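# Press springy cord onto drawn line with steel blocks

## Task

Shape the elastic cord so that it follows the line marked on the board and pin it in that shape using the steel blocks; it counts as done only when the cord touches the line along its whole length and rests flat on the board, and stays that way once the robot lets go.

## Robot and tools

Robot: two arms, left_arm and right_arm, each ending in a two-finger gripper. Both mount at table height: left_arm base near (+0.029, +0.475, +0.020) m and right_arm base near (+0.043, -0.354, +0.020) m, each turned very slightly about z.

Scene frame: the origin sits on the table surface halfway between the nominal bases. +z points up, +x points away from the bases over the table, and +y points toward left_arm. Arm names do not follow image left and right. Printed hand positions and orientations may be off by a few centimetres, more when the arm reaches far.

Gripper axes: the fingers extend along the gripper's +z and close along its x. end_effector_position is the spot between the pads; the fingertips go 17.5 mm past it. The gripper body juts roughly 10 cm toward the gripper's -y and turns with it.

execute_actions(actions, cameras): actions is a list of actions. Each action is a list of up to 15 rows, one row per 1/30 s step; if fewer than 15 rows are given, the last row repeats. Every row has 18 numbers in [-1, 1]: left_arm dx, dy, dz, rx, ry, rz, then left gripper position, force_limit, speed, then the same nine for right_arm. Both arms always need their nine numbers. The six pose numbers are an offset, not a pose: they count from that arm's Hand target as it stood when the action began, along that Hand target's own axes, and every row of the action counts from that same start. A value of 1.0 equals 0.6 m or 180 degrees; rx, ry, rz form one rotation vector. Six zeros re-request the current Hand target. Repeating a nonzero offset in a later action moves the hand further. The three gripper numbers are absolute settings: position +1 is fully open (50 mm gap), about -0.65 brings the pads together, -1 closes until an object blocks it; force_limit maps -1/0/+1 to roughly 20/102/185 N per pad (the real grip can be about 15 N above that); speed maps -1/0/+1 to 20/85/150 mm/s. force_limit and speed begin at +1. A 0 in a gripper slot is a real command, so to leave a gripper unchanged resend its last three numbers. A new force_limit or speed only applies after position changes by at least 0.01. cameras: names to image, ["all"], or []; by default images come only with an empty actions list. An empty actions list also reports the current scene.

move(target, speed, blend, blocking, cameras): target is one 18-number row laid out as above, or a list of up to 15 such rows; all rows are offsets from the Hand targets at the start of the move, not from the previous row. Each gripper travels in a straight line and turns the short way; no obstacle avoidance. speed is the path top speed in m/s, 0.002 to 1, default 0.25 (rotation up to twice that in rad/s), one value or one per target. blend, in metres, rounds corners of a list; 0 stops at each target. Moves last at least 0.5 s and are cut at 10 s. blocking=false returns after about 0.5 s while the move continues. Gripper numbers for later targets are sent on arrival. The extra "move:" line tells how it ended (done, off_target, moving, held, fault) and which limits acted; done means within 3 mm and 2 degrees. limits=paced means clipping, limits=held means steps were withheld, for instance by the clearance check that keeps the arms apart.

wait(seconds): 0 to 10 s, arms keep their last commands, a running move continues. stop(): brakes a running move; fingers keep moving. zoom_image(camera, region): region [x0, y0, x1, y1] in pixels of that camera's most recent image, at most 504 by 504. finished_scene(scene): ends the current scene, given its number; irreversible.

Cameras: cam_high, cam_low, cam_board, cam_left_wrist, cam_right_wrist, each 672x504.

Results: end_effector_position (m) and end_effector_quat_wxyz in the scene frame; Hand target is the last commanded pose after clipping and is where the next offsets start. Each step the commanded pose is limited to within 70 mm and 16 degrees of the measured pose, so one action may fall short. A hand often rests short of its Hand target; send the gap as an offset. Tool commands shows gripper settings. object_status: 0 moving, 1 blocked while opening, 2 blocked while closing (a grip), 3 reached position or pads met (likely nothing held). Opening in mm is about (250 - position_measured) x 0.202. Joint velocities may read within noise. Flange force is the outside force on the gripper along its own axes, noisy, including held weight. Action results also list some intermediate positions. MOTOR HOT warns of overheating.

Cautions: a joint torque at its limit (139 N m for waist, shoulder, elbow; 34.8 N m for the wrist joints) or 150 N outside force halts that arm for 10 s; let go first if its grip pins it. The arms are stiff, so aiming even slightly past a firm contact can fault; fast contact hits harder. A blocked arm keeps pushing until commanded back past its gripper. Avoid contact between the arms and never close a gripper on the other arm's fingers. Do not drop or release moving parts, slam, or push hard; nothing may fall or be left off the table. Long holding of loads, stretched arms or unreachable targets overheat motors and can brake an arm for 30 to 60 s. Loose items may get brief outside nudges.

Each tool is called after ">>>" as name(argument=value, ...) on one line, values as JSON.

## Session

>>> execute_actions(actions=[])

Scene clock: 0.00 s.
left_arm: end_effector_position=(+0.4184, -0.2881, +0.3646) position_measured=3 object_status=3 end_effector_quat_wxyz=(-0.236, -0.407, +0.616, -0.631) | right_arm: end_effector_position=(+0.4880, -0.5701, +0.3206) position_measured=3 object_status=3 end_effector_quat_wxyz=(+0.199, +0.946, +0.250, -0.062)
Joint positions: left_arm=[-0.927 0.381 0.23 -1.451 0.412 -0.799] | right_arm=[0.04 0.025 -0.113 0.418 -1.489 -1.168]
Joint velocities: within noise
Flange force (N): no reading
Hand target: left_arm +0.4184, -0.2881, +0.3646; -0.236, -0.407, +0.616, -0.631 | right_arm +0.4880, -0.5701, +0.3206; +0.199, +0.946, +0.250, -0.062
Tool commands: left_gripper/position=+1.0 left_gripper/force_limit=+1.0 left_gripper/speed=+1.0 right_gripper/position=+1.0 right_gripper/force_limit=+1.0 right_gripper/speed=+1.0

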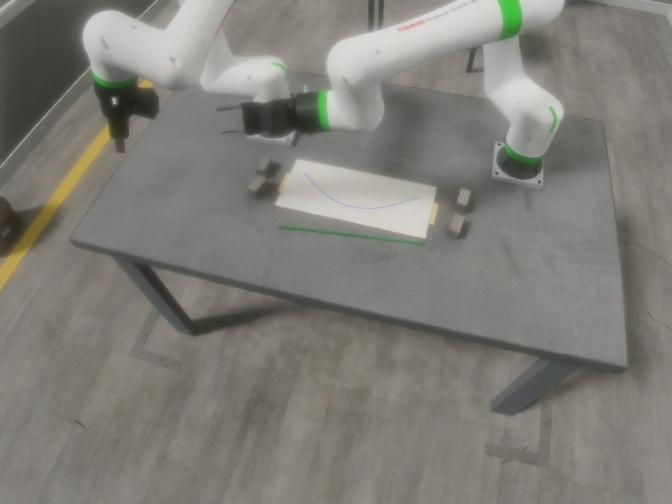

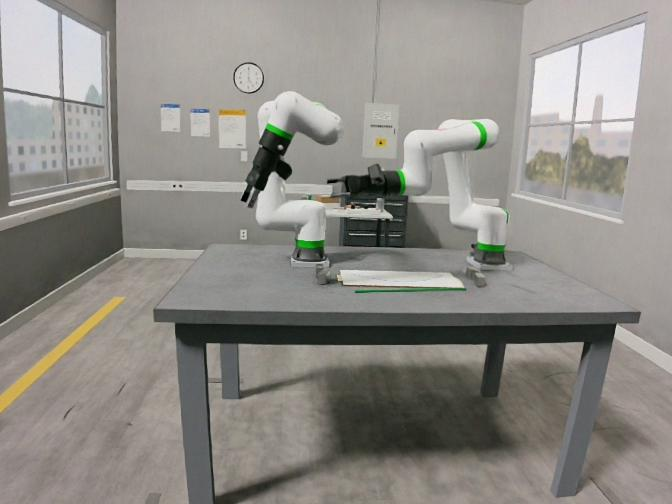

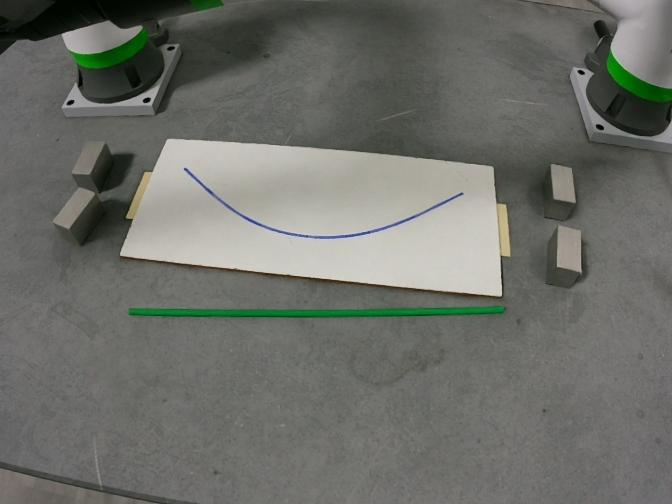

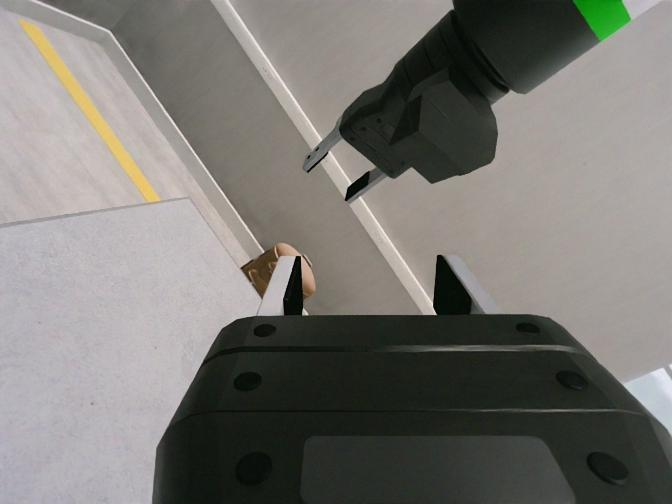

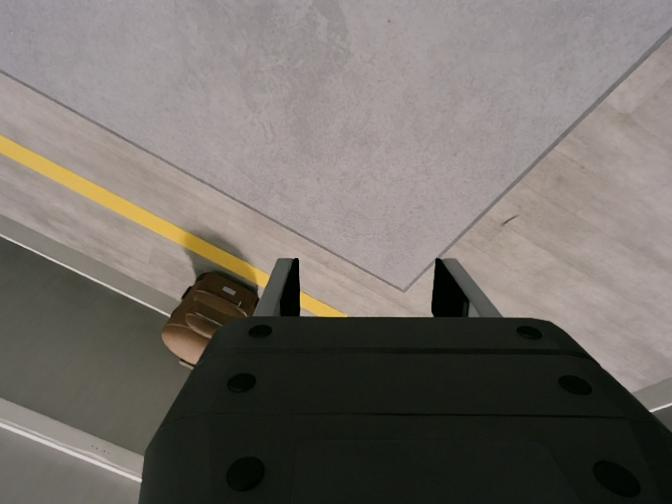

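>>> move(target=[-0.387,0.0707,-0.8513,-0.1964,-0.4312,-0.1039,1,1,1,0.0806,-0.4344,0.0362,0.0651,0.1239,-0.3304,1,1,1], speed=0.5, cameras=["all"])

Scene clock: 33.83 s.
left_arm: end_effector_position=(+0.4000, +0.2493, +0.1993) position_measured=3 object_status=3 end_effector_quat_wxyz=(+0.000, +0.707, -0.707, +0.000) | right_arm: end_effector_position=(+0.3998, -0.3499, +0.2005) position_measured=3 object_status=3 end_effector_quat_wxyz=(+0.000, +0.707, +0.708, +0.000)
Joint positions: left_arm=[-0.844 -0.009 -0.246 -3.142 1.333 0.851] | right_arm=[0.355 -0.217 -0.428 -0.001 -1.358 -0.383]
Flange force (N): left_arm=[1.0 -2.2 0.7] | right_arm=[1.4 -8.3 1.8]
Hand target: left_arm +0.4000, +0.2494, +0.1992; +0.000, +0.707, -0.707, +0.000 | right_arm +0.3998, -0.3499, +0.2005; +0.000, +0.707, +0.708, +0.000
Off the commanded pose: left_arm 0.000 m, 0 deg | right_arm 0.000 m, 0 deg.
move: done; limits=paced

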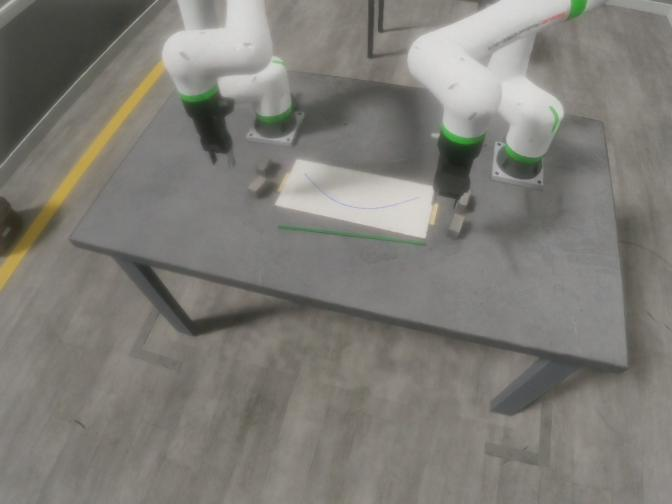

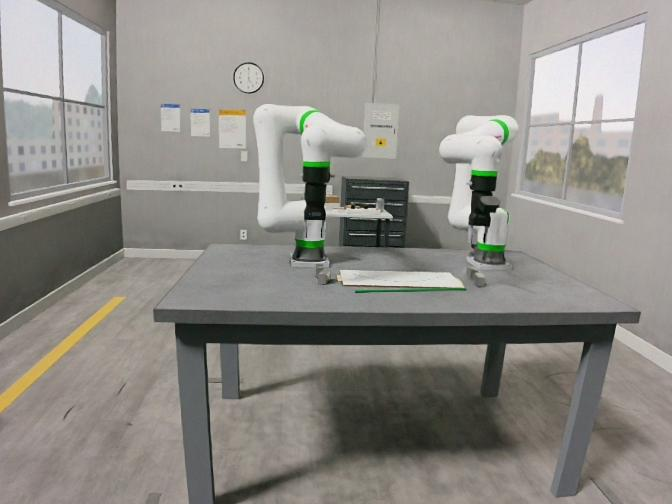

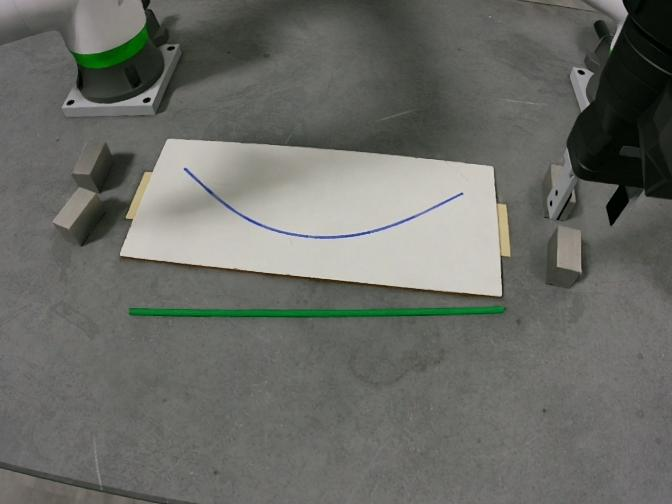

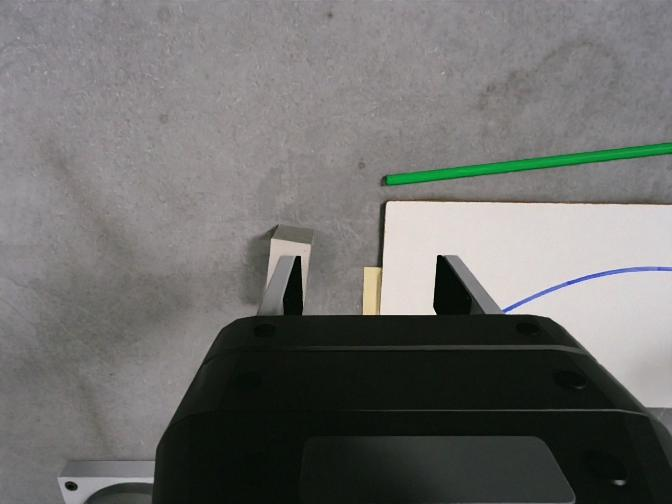

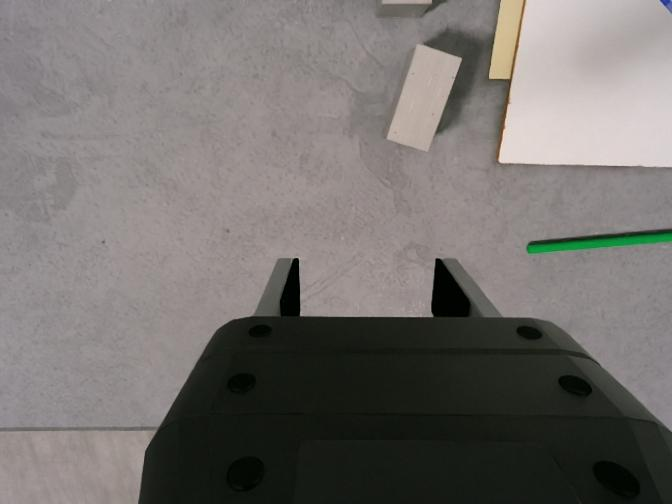

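>>> move(target=[0,0,-0.1667,0,0,0,1,1,1,0,0,-0.1667,0,0,0,1,1,1], speed=0.4, cameras=["cam_left_wrist","cam_right_wrist","cam_board"])

>>> move(target=[0.1667,0.0833,0,0,0,0,1,1,1,0.1667,0.1667,0,0,0,0,1,1,1], speed=0.4, cameras=["cam_left_wrist","cam_right_wrist","cam_board"])

Scene clock: 47.17 s.
left_arm: end_effector_position=(+0.4000, +0.2493, +0.2992) position_measured=3 object_status=3 end_effector_quat_wxyz=(+0.000, +0.707, -0.707, +0.000) | right_arm: end_effector_position=(+0.3997, -0.3500, +0.3004) position_measured=3 object_status=3 end_effector_quat_wxyz=(+0.000, +0.707, +0.708, +0.000)
Joint positions: left_arm=[-0.844 -0.038 -0.041 -3.142 1.569 0.851] | right_arm=[0.355 -0.241 -0.213 -0.001 -1.598 -0.383]
Flange force (N): left_arm=[-0.8 1.0 0.3] | right_arm=[1.3 -5.7 2.0]
Hand target: left_arm +0.4000, +0.2493, +0.2992; +0.000, +0.707, -0.707, +0.000 | right_arm +0.3997, -0.3500, +0.3005; +0.000, +0.707, +0.708, +0.000
Off the commanded pose: left_arm 0.000 m, 0 deg | right_arm 0.000 m, 0 deg.
move: done
Images, in order (width x height): cam_board 672x504, cam_left_wrist 672x504, cam_right_wrist 672x504.

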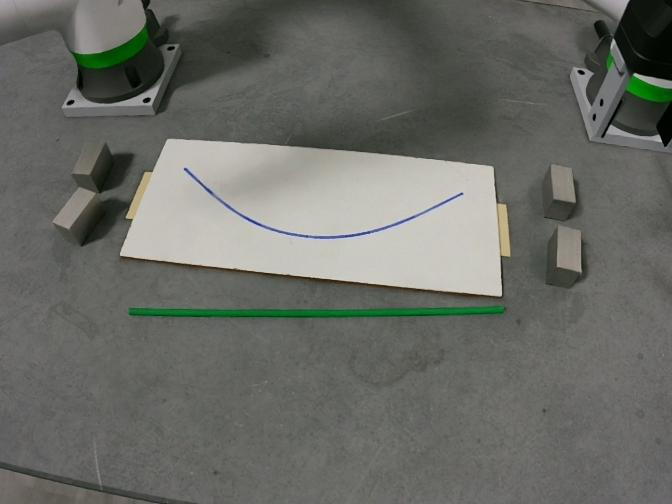

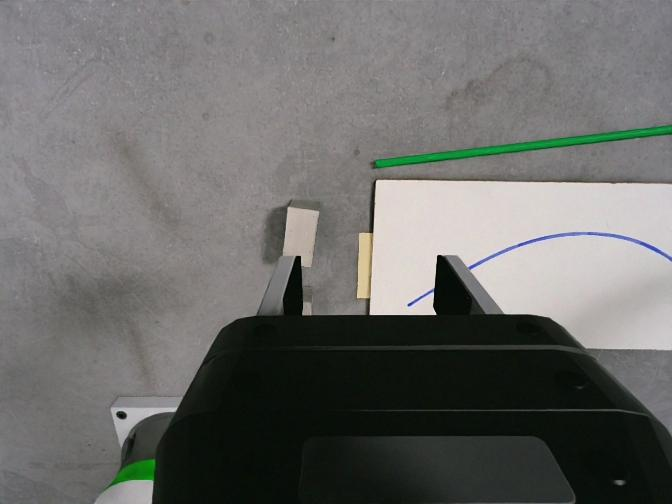

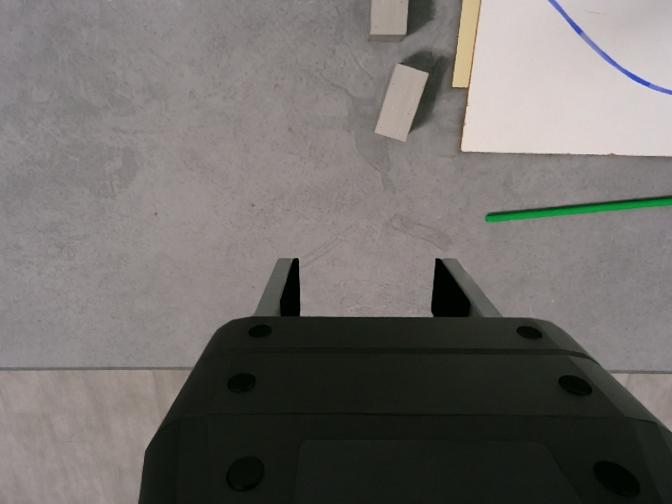

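Scene clock: 48.27 s.
left_arm: end_effector_position=(+0.3500, +0.1493, +0.2992) position_measured=3 object_status=3 end_effector_quat_wxyz=(+0.000, +0.707, -0.707, +0.000) | right_arm: end_effector_position=(+0.4996, -0.2498, +0.3006) position_measured=3 object_status=3 end_effector_quat_wxyz=(+0.000, +0.707, +0.708, +0.000)
Joint positions: left_arm=[-1.074 0.021 0.018 -3.142 1.568 1.082] | right_arm=[0.476 0.048 0.05 -0.001 -1.572 -0.504]
Flange force (N): left_arm=[-0.8 1.0 0.2] | right_arm=[-1.4 -11.7 4.5]
Hand target: left_arm +0.3500, +0.1493, +0.2992; +0.000, +0.707, -0.707, +0.000 | right_arm +0.4996, -0.2498, +0.3006; +0.000, +0.707, +0.708, +0.000
Off the commanded pose: left_arm 0.000 m, 0 deg | right_arm 0.000 m, 0 deg.
move: done
Images, in order (width x height): cam_board 672x504, cam_left_wrist 672x504, cam_right_wrist 672x504.

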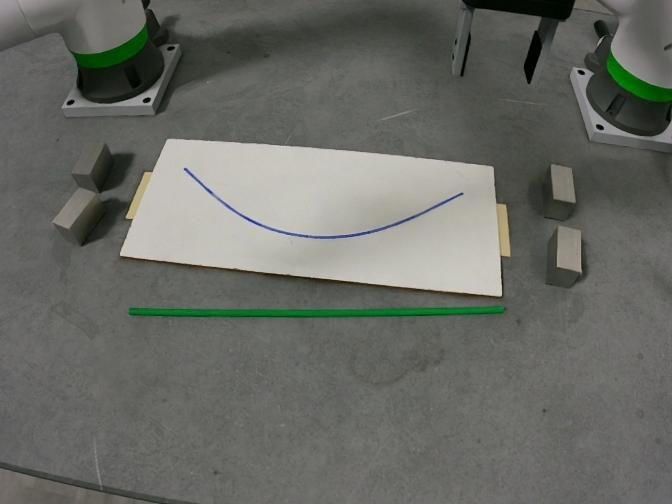

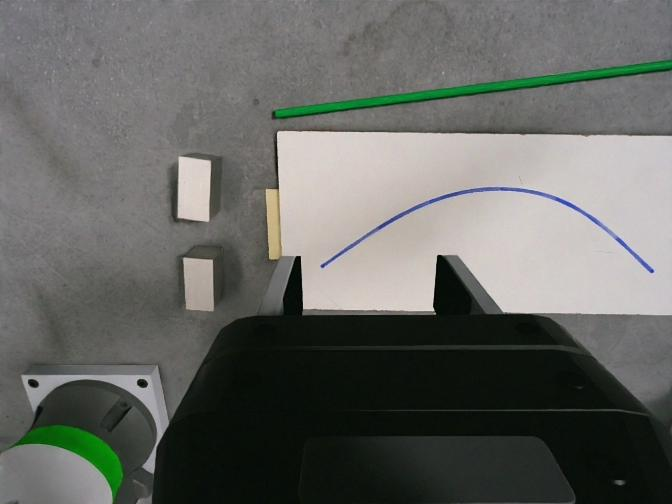

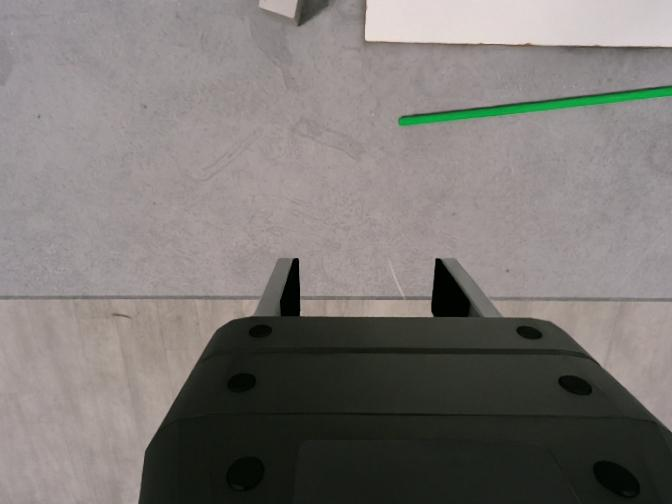

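>>> zoom_image(camera="cam_left_wrist", region=[300, 110, 672, 320])

>>> zoom_image(camera="cam_left_wrist", region=[140, 100, 340, 320])

>>> zoom_image(camera="cam_board", region=[30, 120, 330, 330])

>>> zoom_image(camera="cam_board", region=[310, 120, 610, 330])

Scaled by 1.355.

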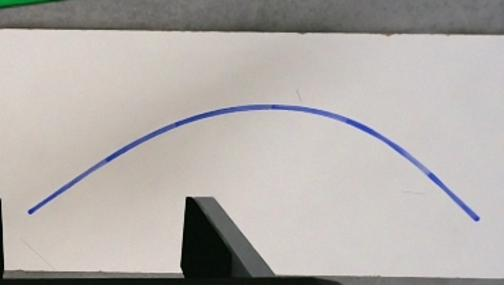

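Scaled by 2.291.

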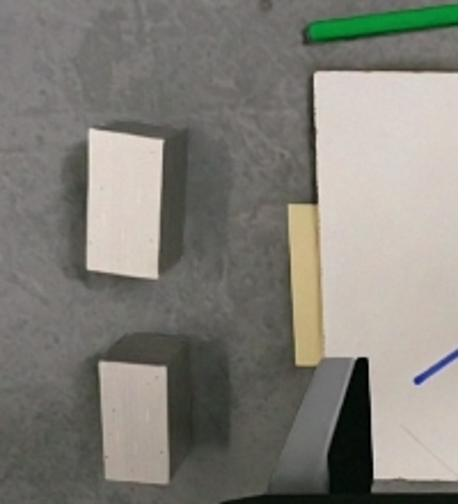

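Scaled by 1.680.

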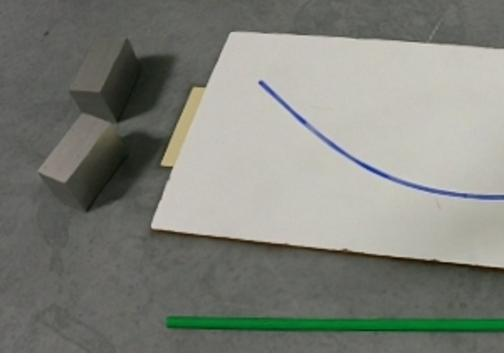

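Scaled by 1.680.

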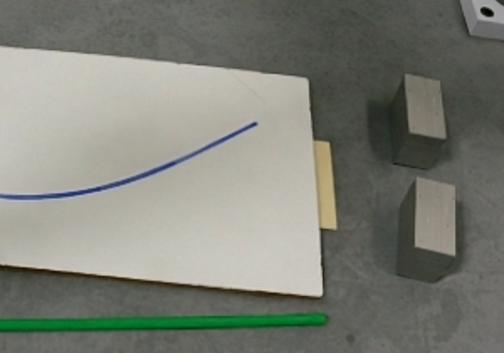

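>>> move(target=[-0.2503,0.0305,0.3487,0,0,0.0472,1,1,1,-0.084,-0.2718,0.351,0,0,0.0939,1,1,1], speed=0.4, cameras=["cam_left_wrist","cam_right_wrist"])

Scene clock: 134.43 s.
left_arm: end_effector_position=(+0.3317, +0.2995, +0.0900) position_measured=3 object_status=3 end_effector_quat_wxyz=(+0.000, -0.653, +0.758, +0.000) | right_arm: end_effector_position=(+0.3367, -0.3002, +0.0899) position_measured=3 object_status=3 end_effector_quat_wxyz=(+0.000, +0.803, +0.596, +0.000)
Joint positions: left_arm=[-0.899 -0.127 -0.63 -3.142 1.068 0.759] | right_arm=[0.602 -0.284 -0.752 -0.001 -1.102 -0.924]
Flange force (N): left_arm=[-1.1 2.0 -0.4] | right_arm=[-2.4 -9.2 -0.6]
Hand target: left_arm +0.3317, +0.2995, +0.0900; +0.000, -0.653, +0.758, +0.000 | right_arm +0.3367, -0.3002, +0.0899; +0.000, +0.803, +0.596, +0.000
Off the commanded pose: left_arm 0.000 m, 0 deg | right_arm 0.000 m, 0 deg.
move: done; limits=paced
Images, in order (width x height): cam_left_wrist 672x504, cam_right_wrist 672x504.

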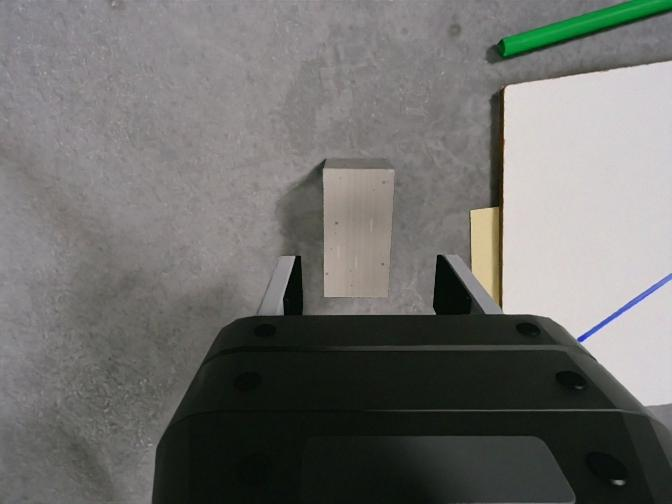

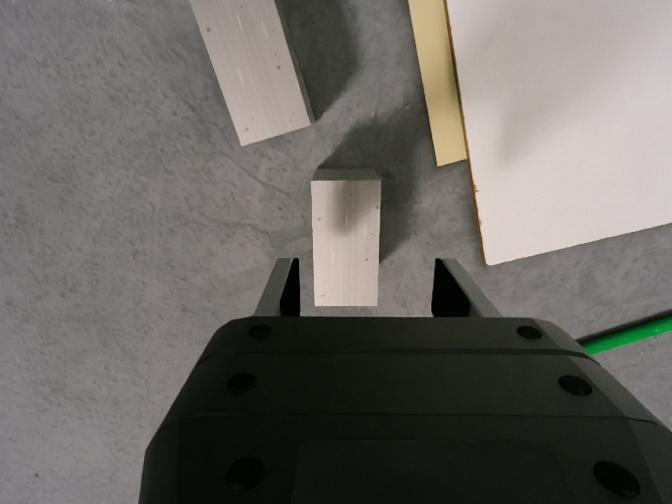

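>>> move(target=[[-0.0033,0.0067,0.1083,0,0,0,1,-0.7,0,-0.0083,0.01,0.1083,0,0,0,1,-0.7,0],[-0.0033,0.0067,0.1083,0,0,0,-1,-0.7,0,-0.0083,0.01,0.1083,0,0,0,-1,-0.7,0],[-0.0033,0.0067,-0.05,0,0,0,-1,-0.7,0,-0.0083,0.01,-0.05,0,0,0,-1,-0.7,0]], speed=[0.15,0.15,0.2], cameras=["cam_left_wrist","cam_right_wrist","cam_board"])

Scene clock: 151.33 s.
left_arm: end_effector_position=(+0.3280, +0.3021, +0.1200) position_measured=103 object_status=2 end_effector_quat_wxyz=(+0.000, -0.653, +0.758, +0.000) | right_arm: end_effector_position=(+0.3410, -0.3068, +0.1199) position_measured=103 object_status=2 end_effector_quat_wxyz=(+0.000, +0.803, +0.596, +0.000)
Joint positions: left_arm=[-0.903 -0.179 -0.596 -3.142 1.155 0.763] | right_arm=[0.573 -0.314 -0.697 -0.001 -1.188 -0.896]
Flange force (N): left_arm=[-0.4 1.1 5.3] | right_arm=[-2.1 -8.6 5.9]
Hand target: left_arm +0.3280, +0.3021, +0.1200; +0.000, -0.653, +0.758, +0.000 | right_arm +0.3410, -0.3067, +0.1199; +0.000, +0.803, +0.596, +0.000
Off the commanded pose: left_arm 0.000 m, 0 deg | right_arm 0.000 m, 0 deg.
move: done
Images, in order (width x height): cam_board 672x504, cam_left_wrist 672x504, cam_right_wrist 672x504.

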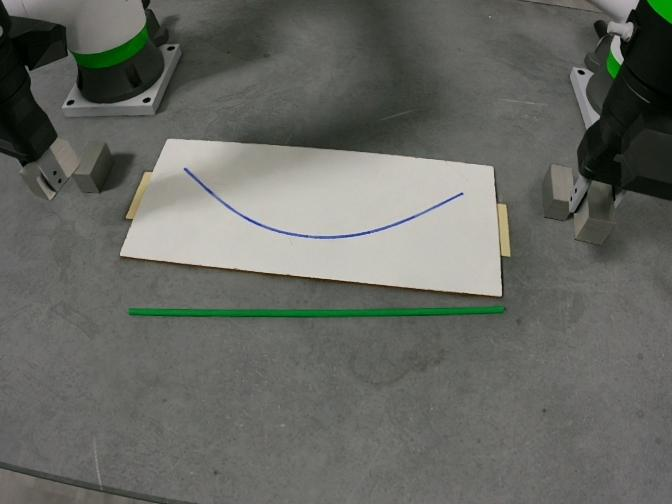

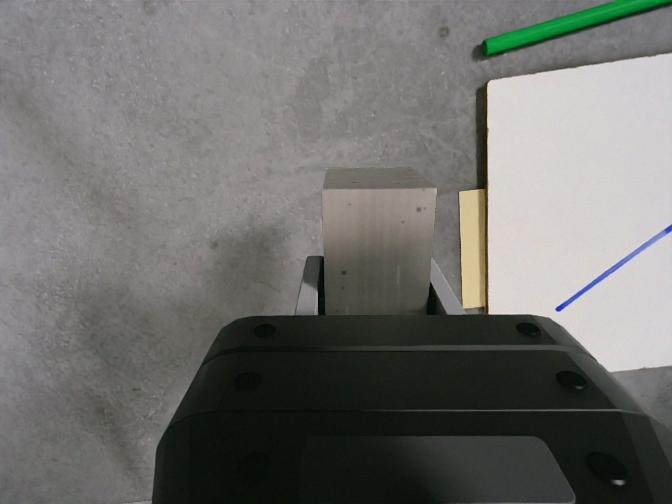

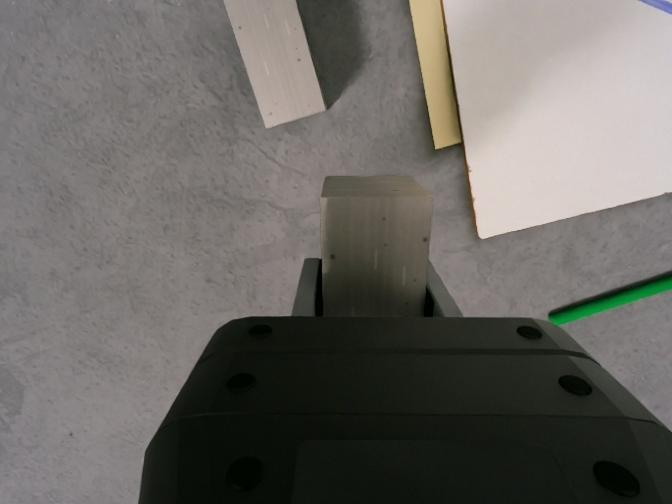

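>>> move(target=[0.4726,-0.0097,0.09,0,0,-0.1083,-1,-0.7,0,0,0,0,0,0,0,-1,-0.7,0], speed=0.3, cameras=["cam_left_wrist","cam_board"])

>>> zoom_image(camera="cam_left_wrist", region=[250, 90, 500, 320])

Scene clock: 163.10 s.
left_arm: end_effector_position=(+0.2918, +0.0208, +0.0659) position_measured=103 object_status=2 end_effector_quat_wxyz=(+0.000, +0.772, -0.636, +0.000) | right_arm: end_effector_position=(+0.3410, -0.3067, +0.1199) position_measured=103 object_status=2 end_effector_quat_wxyz=(+0.000, +0.803, +0.596, +0.000)
Joint positions: left_arm=[-1.289 0.334 -0.181 -3.142 1.056 1.489] | right_arm=[0.573 -0.314 -0.697 -0.001 -1.188 -0.896]
Flange force (N): left_arm=[-0.2 -0.3 5.5] | right_arm=[-2.3 -8.2 5.9]
Hand target: left_arm +0.2919, +0.0208, +0.0659; +0.000, +0.772, -0.636, +0.000 | right_arm +0.3410, -0.3067, +0.1199; +0.000, +0.803, +0.596, +0.000
Off the commanded pose: left_arm 0.000 m, 0 deg | right_arm 0.000 m, 0 deg.
move: done
Images, in order (width x height): cam_board 672x504, cam_left_wrist 672x504.

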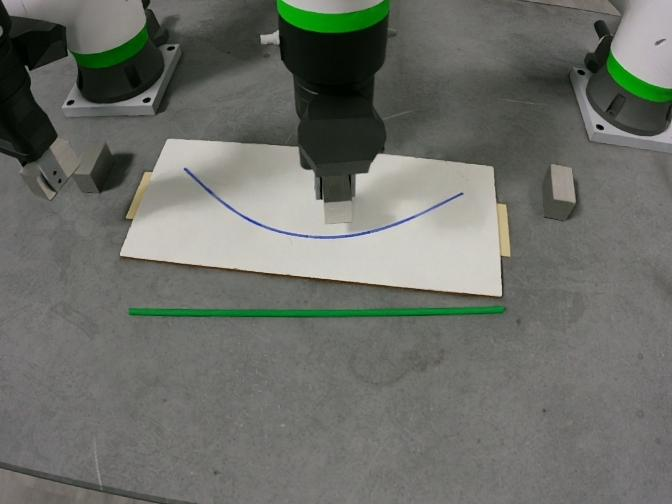

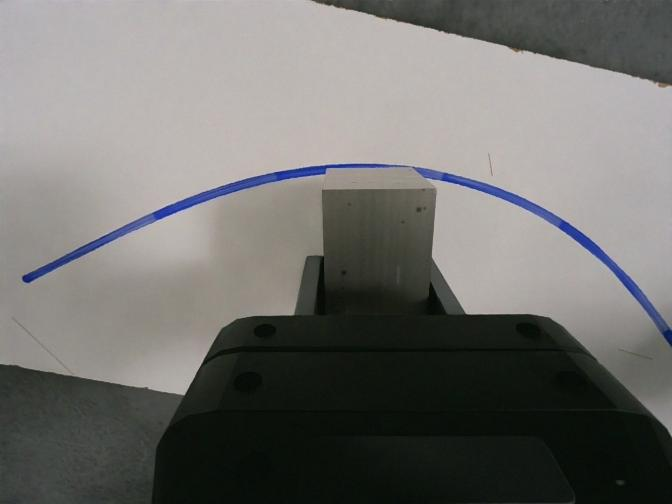

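Scaled by 2.016.

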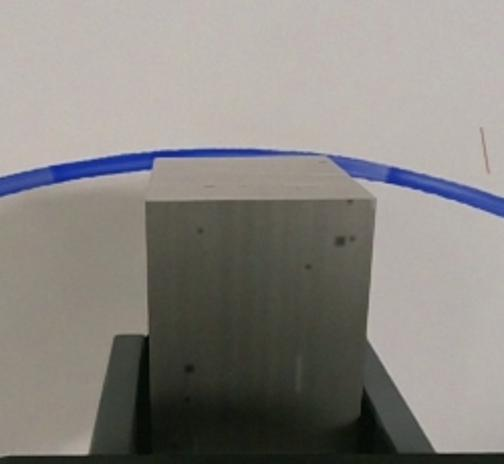

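>>> move(target=[0,0.0133,0.0483,0,0,0,-1,-0.7,0,0,0,0,0,0,0,-1,-0.7,0], speed=0.1, cameras=["cam_left_wrist"])

>>> zoom_image(camera="cam_left_wrist", region=[250, 110, 500, 320])

Scene clock: 175.07 s.
left_arm: end_effector_position=(+0.2840, +0.0193, +0.0370) position_measured=103 object_status=2 end_effector_quat_wxyz=(+0.000, +0.772, -0.636, +0.000) | right_arm: end_effector_position=(+0.3410, -0.3067, +0.1199) position_measured=103 object_status=2 end_effector_quat_wxyz=(+0.000, +0.803, +0.596, +0.000)
Joint positions: left_arm=[-1.305 0.366 -0.216 -3.141 0.989 1.505] | right_arm=[0.573 -0.314 -0.697 -0.001 -1.188 -0.896]
Flange force (N): left_arm=[-2.2 0.4 5.1] | right_arm=[-2.8 -8.2 6.1]
Hand target: left_arm +0.2840, +0.0193, +0.0369; +0.000, +0.772, -0.636, +0.000 | right_arm +0.3410, -0.3067, +0.1199; +0.000, +0.803, +0.596, +0.000
Off the commanded pose: left_arm 0.000 m, 0 deg | right_arm 0.000 m, 0 deg.
move: done
Images, in order (width x height): cam_left_wrist 672x504.

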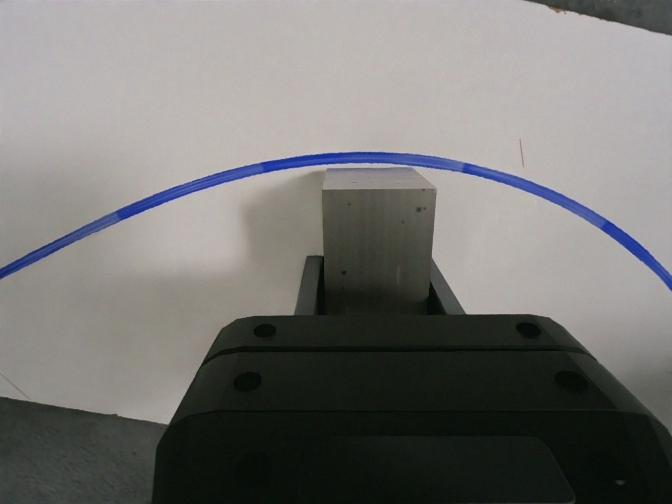

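Scaled by 2.016.

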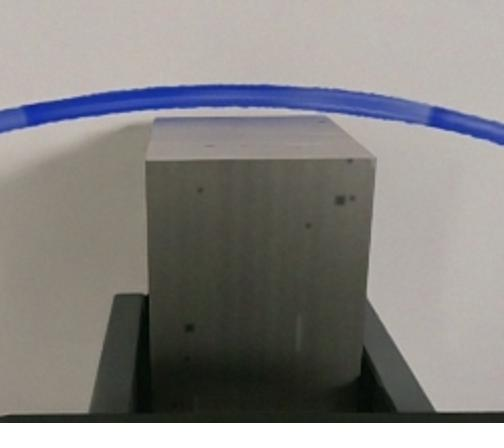

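>>> move(target=[0,0.0028,0.0065,0,0,0,-1,-0.7,0,0,0,0,0,0,0,-1,-0.7,0], speed=0.03)

>>> move(target=[0,0,0.0025,0,0,0,-1,-0.7,0,0,0,0,0,0,0,-1,-0.7,0], speed=0.02)

>>> move(target=[0,0,0.0025,0,0,0,-1,-0.7,0,0,0,0,0,0,0,-1,-0.7,0], speed=0.02, cameras=["cam_left_wrist"])

Scene clock: 181.80 s.
left_arm: end_effector_position=(+0.2824, +0.0190, +0.0331) position_measured=103 object_status=2 end_effector_quat_wxyz=(+0.000, +0.772, -0.636, +0.000) | right_arm: end_effector_position=(+0.3410, -0.3067, +0.1199) position_measured=103 object_status=2 end_effector_quat_wxyz=(+0.000, +0.803, +0.596, +0.000)
Joint positions: left_arm=[-1.308 0.37 -0.22 -3.142 0.98 1.508] | right_arm=[0.573 -0.314 -0.697 -0.001 -1.188 -0.896]
Flange force (N): left_arm=[1.8 0.1 5.3] | right_arm=[-2.4 -8.7 5.8]
Hand target: left_arm +0.2824, +0.0190, +0.0330; +0.000, +0.772, -0.636, +0.000 | right_arm +0.3410, -0.3067, +0.1199; +0.000, +0.803, +0.596, +0.000
Off the commanded pose: left_arm 0.000 m, 0 deg | right_arm 0.000 m, 0 deg.
move: done

Scene clock: 182.50 s.
left_arm: end_effector_position=(+0.2824, +0.0189, +0.0317) position_measured=103 object_status=2 end_effector_quat_wxyz=(+0.000, +0.772, -0.636, +0.000) | right_arm: end_effector_position=(+0.3410, -0.3067, +0.1199) position_measured=103 object_status=2 end_effector_quat_wxyz=(+0.000, +0.803, +0.596, +0.000)
Joint positions: left_arm=[-1.308 0.372 -0.222 -3.142 0.977 1.508] | right_arm=[0.573 -0.314 -0.697 -0.001 -1.188 -0.896]
Flange force (N): left_arm=[-16.6 7.8 -35.9] | right_arm=[-2.3 -8.6 6.0]
Hand target: left_arm +0.2824, +0.0190, +0.0315; +0.000, +0.772, -0.636, +0.000 | right_arm +0.3410, -0.3067, +0.1199; +0.000, +0.803, +0.596, +0.000
Off the commanded pose: left_arm 0.000 m, 0 deg | right_arm 0.000 m, 0 deg.
move: done

Scene clock: 183.20 s.
left_arm: end_effector_position=(+0.2824, +0.0190, +0.0301) position_measured=103 object_status=2 end_effector_quat_wxyz=(+0.000, +0.772, -0.636, +0.000) | right_arm: end_effector_position=(+0.3410, -0.3067, +0.1199) position_measured=103 object_status=2 end_effector_quat_wxyz=(+0.000, +0.803, +0.596, +0.000)
Joint positions: left_arm=[-1.308 0.375 -0.223 -3.142 0.973 1.508] | right_arm=[0.573 -0.314 -0.697 -0.001 -1.188 -0.896]
Flange force (N): left_arm=[-27.8 5.2 -64.2] | right_arm=[-2.4 -8.6 6.0]
Hand target: left_arm +0.2824, +0.0190, +0.0300; +0.000, +0.772, -0.636, +0.000 | right_arm +0.3410, -0.3067, +0.1199; +0.000, +0.803, +0.596, +0.000
Off the commanded pose: left_arm 0.000 m, 0 deg | right_arm 0.000 m, 0 deg.
move: done
Images, in order (width x height): cam_left_wrist 672x504.

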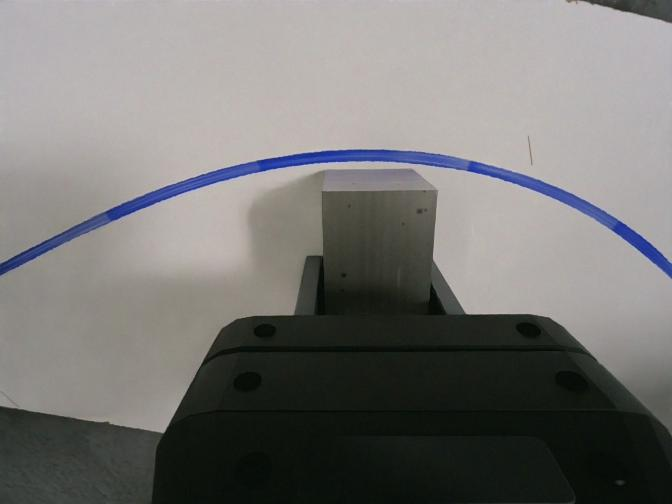

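>>> move(target=[[0,0.0013,-0.0022,0,0,0,-1,-0.7,0,0,0,0,0,0,0,-1,-0.7,0],[0,0.0013,-0.0022,0,0,0,0.74,-0.7,0,0,0,0,0,0,0,-1,-0.7,0],[0,0.0013,-0.15,0,0,0,0.74,-0.7,0,0,0,0,0,0,0,-1,-0.7,0],[-0.25,-0.3,-0.4,0,0,-0.4389,0.74,-0.7,0,0.1508,-0.1172,-0.0667,0,0,-0.5,-1,-0.7,0]], speed=[0.03,0.03,0.15,0.4], cameras=["cam_left_wrist","cam_board"])

Scene clock: 205.50 s.
left_arm: end_effector_position=(+0.4305, +0.2005, +0.2701) position_measured=42 object_status=3 end_effector_quat_wxyz=(+0.000, +1.000, +0.000, +0.000) | right_arm: end_effector_position=(+0.2998, -0.1998, +0.1600) position_measured=103 object_status=2 end_effector_quat_wxyz=(+0.000, +0.146, +0.989, +0.000)
Joint positions: left_arm=[-0.863 0.097 0.031 -3.142 1.505 2.442] | right_arm=[0.96 -0.361 -0.629 0 -1.301 0.288]
Flange force (N): left_arm=[-0.6 -0.6 -0.1] | right_arm=[5.9 -5.0 6.8]
Hand target: left_arm +0.4305, +0.2005, +0.2701; +0.000, +1.000, +0.000, +0.000 | right_arm +0.2998, -0.1998, +0.1600; +0.000, +0.146, +0.989, +0.000
Off the commanded pose: left_arm 0.000 m, 0 deg | right_arm 0.000 m, 0 deg.
move: done
Images, in order (width x height): cam_board 672x504, cam_left_wrist 672x504.

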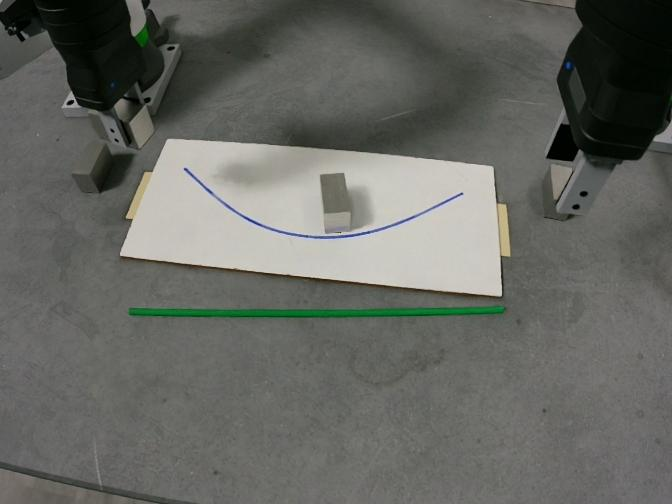

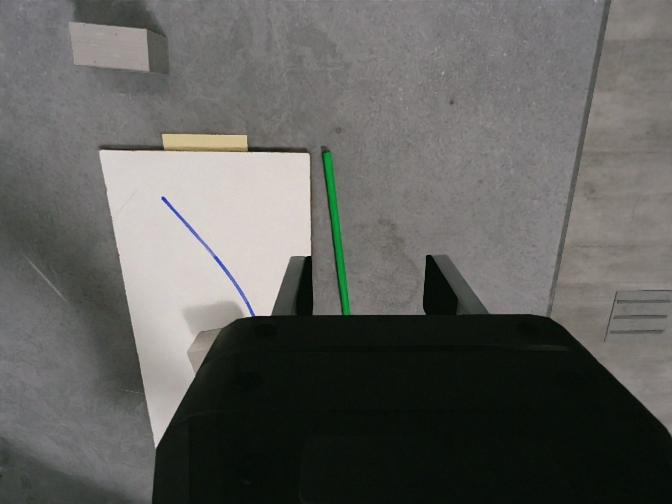

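>>> move(target=[0,0,0,0,0,0,0.74,-0.7,0,0.1222,0.2387,0.15,0,0,-0.5072,-1,-0.7,0], speed=0.3, cameras=["cam_right_wrist","cam_board"])

>>> zoom_image(camera="cam_right_wrist", region=[150, 90, 550, 320])

Scene clock: 220.67 s.
left_arm: end_effector_position=(+0.4305, +0.2005, +0.2701) position_measured=42 object_status=3 end_effector_quat_wxyz=(+0.000, +1.000, +0.000, +0.000) | right_arm: end_effector_position=(+0.2712, -0.0414, +0.0702) position_measured=103 object_status=2 end_effector_quat_wxyz=(+0.000, -0.605, +0.796, +0.000)
Joint positions: left_arm=[-0.863 0.097 0.031 -3.142 1.505 2.442] | right_arm=[1.254 0.003 -0.562 0 -1.004 1.588]
Flange force (N): left_arm=[-0.5 -0.5 0.2] | right_arm=[7.1 3.6 4.1]
Hand target: left_arm +0.4305, +0.2005, +0.2701; +0.000, +1.000, +0.000, +0.000 | right_arm +0.2712, -0.0414, +0.0702; +0.000, -0.605, +0.796, +0.000
Off the commanded pose: left_arm 0.000 m, 0 deg | right_arm 0.000 m, 0 deg.
move: done
Images, in order (width x height): cam_board 672x504, cam_right_wrist 672x504.

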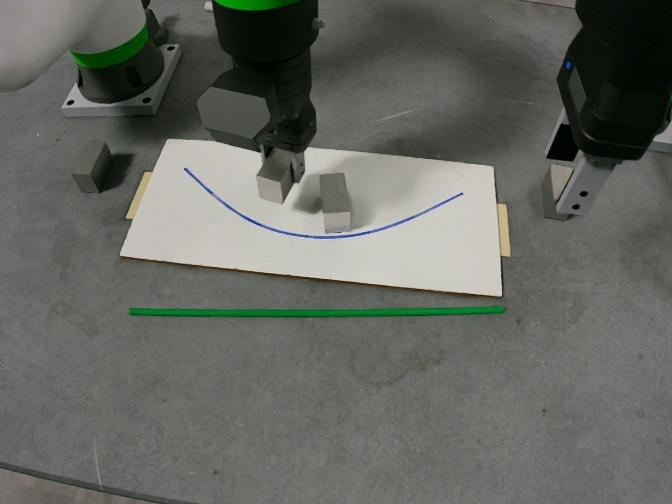

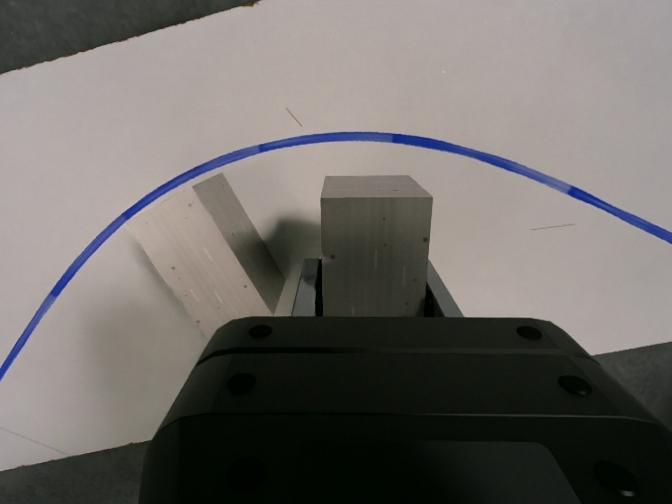

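Scaled by 1.260.

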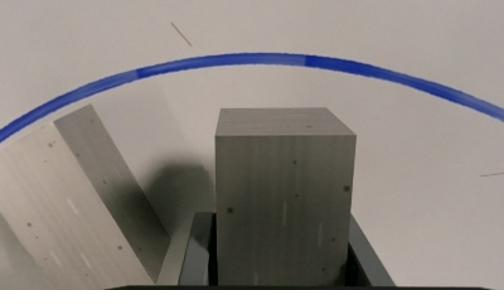

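>>> move(target=[0,0,0,0,0,0,0.74,-0.7,0,0,-0.01,0.0583,0,0,0,-1,-0.7,0], speed=0.1, cameras=["cam_right_wrist"])

>>> zoom_image(camera="cam_right_wrist", region=[150, 90, 550, 320])

Scene clock: 226.93 s.
left_arm: end_effector_position=(+0.4305, +0.2005, +0.2701) position_measured=42 object_status=3 end_effector_quat_wxyz=(+0.000, +1.000, +0.000, +0.000) | right_arm: end_effector_position=(+0.2769, -0.0430, +0.0352) position_measured=103 object_status=2 end_effector_quat_wxyz=(+0.000, -0.605, +0.796, +0.000)
Joint positions: left_arm=[-0.863 0.097 0.031 -3.142 1.505 2.442] | right_arm=[1.237 0.067 -0.595 0 -0.908 1.604]
Flange force (N): left_arm=[-0.6 -0.9 0.1] | right_arm=[6.5 3.3 4.2]
Hand target: left_arm +0.4305, +0.2005, +0.2701; +0.000, +1.000, +0.000, +0.000 | right_arm +0.2770, -0.0430, +0.0352; +0.000, -0.605, +0.796, +0.000
Off the commanded pose: left_arm 0.000 m, 0 deg | right_arm 0.000 m, 0 deg.
move: done
Images, in order (width x height): cam_right_wrist 672x504.

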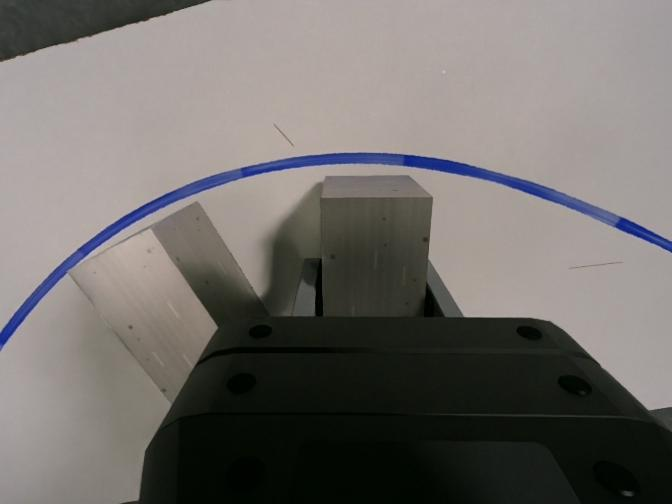

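Scaled by 1.260.

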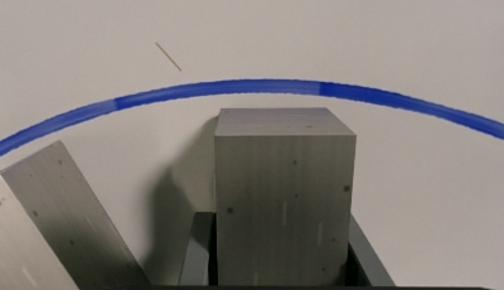

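>>> move(target=[0,0,0,0,0,0,0.74,-0.7,0,0,-0.0018,0.0042,0,0,0,-1,-0.7,0], speed=0.03)

>>> move(target=[0,0,0,0,0,0,0.74,-0.7,0,0,0,0.0018,0,0,0,-1,-0.7,0], speed=0.02)

Scene clock: 230.83 s.
left_arm: end_effector_position=(+0.4305, +0.2005, +0.2701) position_measured=42 object_status=3 end_effector_quat_wxyz=(+0.000, +1.000, +0.000, +0.000) | right_arm: end_effector_position=(+0.2780, -0.0433, +0.0327) position_measured=103 object_status=2 end_effector_quat_wxyz=(+0.000, -0.605, +0.796, +0.000)
Joint positions: left_arm=[-0.863 0.097 0.031 -3.142 1.505 2.442] | right_arm=[1.234 0.073 -0.596 0 -0.901 1.607]
Flange force (N): left_arm=[-1.0 -0.9 -0.2] | right_arm=[6.6 4.1 3.9]
Hand target: left_arm +0.4305, +0.2005, +0.2701; +0.000, +1.000, +0.000, +0.000 | right_arm +0.2780, -0.0433, +0.0327; +0.000, -0.605, +0.796, +0.000
Off the commanded pose: left_arm 0.000 m, 0 deg | right_arm 0.000 m, 0 deg.
move: done

Scene clock: 231.53 s.
left_arm: end_effector_position=(+0.4305, +0.2005, +0.2701) position_measured=42 object_status=3 end_effector_quat_wxyz=(+0.000, +1.000, +0.000, +0.000) | right_arm: end_effector_position=(+0.2780, -0.0433, +0.0316) position_measured=103 object_status=2 end_effector_quat_wxyz=(+0.000, -0.605, +0.796, +0.000)
Joint positions: left_arm=[-0.863 0.097 0.031 -3.142 1.505 2.442] | right_arm=[1.234 0.075 -0.597 0 -0.898 1.607]
Flange force (N): left_arm=[-1.0 -0.8 0.1] | right_arm=[6.6 4.1 3.5]
Hand target: left_arm +0.4305, +0.2005, +0.2701; +0.000, +1.000, +0.000, +0.000 | right_arm +0.2780, -0.0433, +0.0316; +0.000, -0.605, +0.796, +0.000
Off the commanded pose: left_arm 0.000 m, 0 deg | right_arm 0.000 m, 0 deg.
move: done

>>> move(target=[0,0,0,0,0,0,0.74,-0.7,0,0,0,0.0015,0,0,0,-1,-0.7,0], speed=0.02)

>>> move(target=[0,0,0,0,0,0,0.74,-0.7,0,0,0,0.0015,0,0,0,-1,-0.7,0], speed=0.02)

Scene clock: 234.27 s.
left_arm: end_effector_position=(+0.4305, +0.2005, +0.2701) position_measured=42 object_status=3 end_effector_quat_wxyz=(+0.000, +1.000, +0.000, +0.000) | right_arm: end_effector_position=(+0.2780, -0.0432, +0.0308) position_measured=103 object_status=2 end_effector_quat_wxyz=(+0.000, -0.605, +0.796, +0.000)
Joint positions: left_arm=[-0.863 0.097 0.031 -3.142 1.505 2.442] | right_arm=[1.234 0.076 -0.598 0 -0.895 1.607]
Flange force (N): left_arm=[-0.6 -0.9 -0.1] | right_arm=[18.8 8.2 -59.6]
Hand target: left_arm +0.4305, +0.2005, +0.2701; +0.000, +1.000, +0.000, +0.000 | right_arm +0.2780, -0.0433, +0.0307; +0.000, -0.605, +0.796, +0.000
Off the commanded pose: left_arm 0.000 m, 0 deg | right_arm 0.000 m, 0 deg.
move: done

Scene clock: 234.97 s.
left_arm: end_effector_position=(+0.4305, +0.2005, +0.2701) position_measured=42 object_status=3 end_effector_quat_wxyz=(+0.000, +1.000, +0.000, +0.000) | right_arm: end_effector_position=(+0.2780, -0.0433, +0.0298) position_measured=103 object_status=2 end_effector_quat_wxyz=(+0.000, -0.605, +0.796, +0.000)
Joint positions: left_arm=[-0.863 0.097 0.031 -3.142 1.505 2.442] | right_arm=[1.234 0.078 -0.599 0 -0.893 1.607]
Flange force (N): left_arm=[-0.5 -0.6 0.0] | right_arm=[17.1 4.9 -57.6]
Hand target: left_arm +0.4305, +0.2005, +0.2701; +0.000, +1.000, +0.000, +0.000 | right_arm +0.2780, -0.0433, +0.0298; +0.000, -0.605, +0.796, +0.000
Off the commanded pose: left_arm 0.000 m, 0 deg | right_arm 0.000 m, 0 deg.
move: done


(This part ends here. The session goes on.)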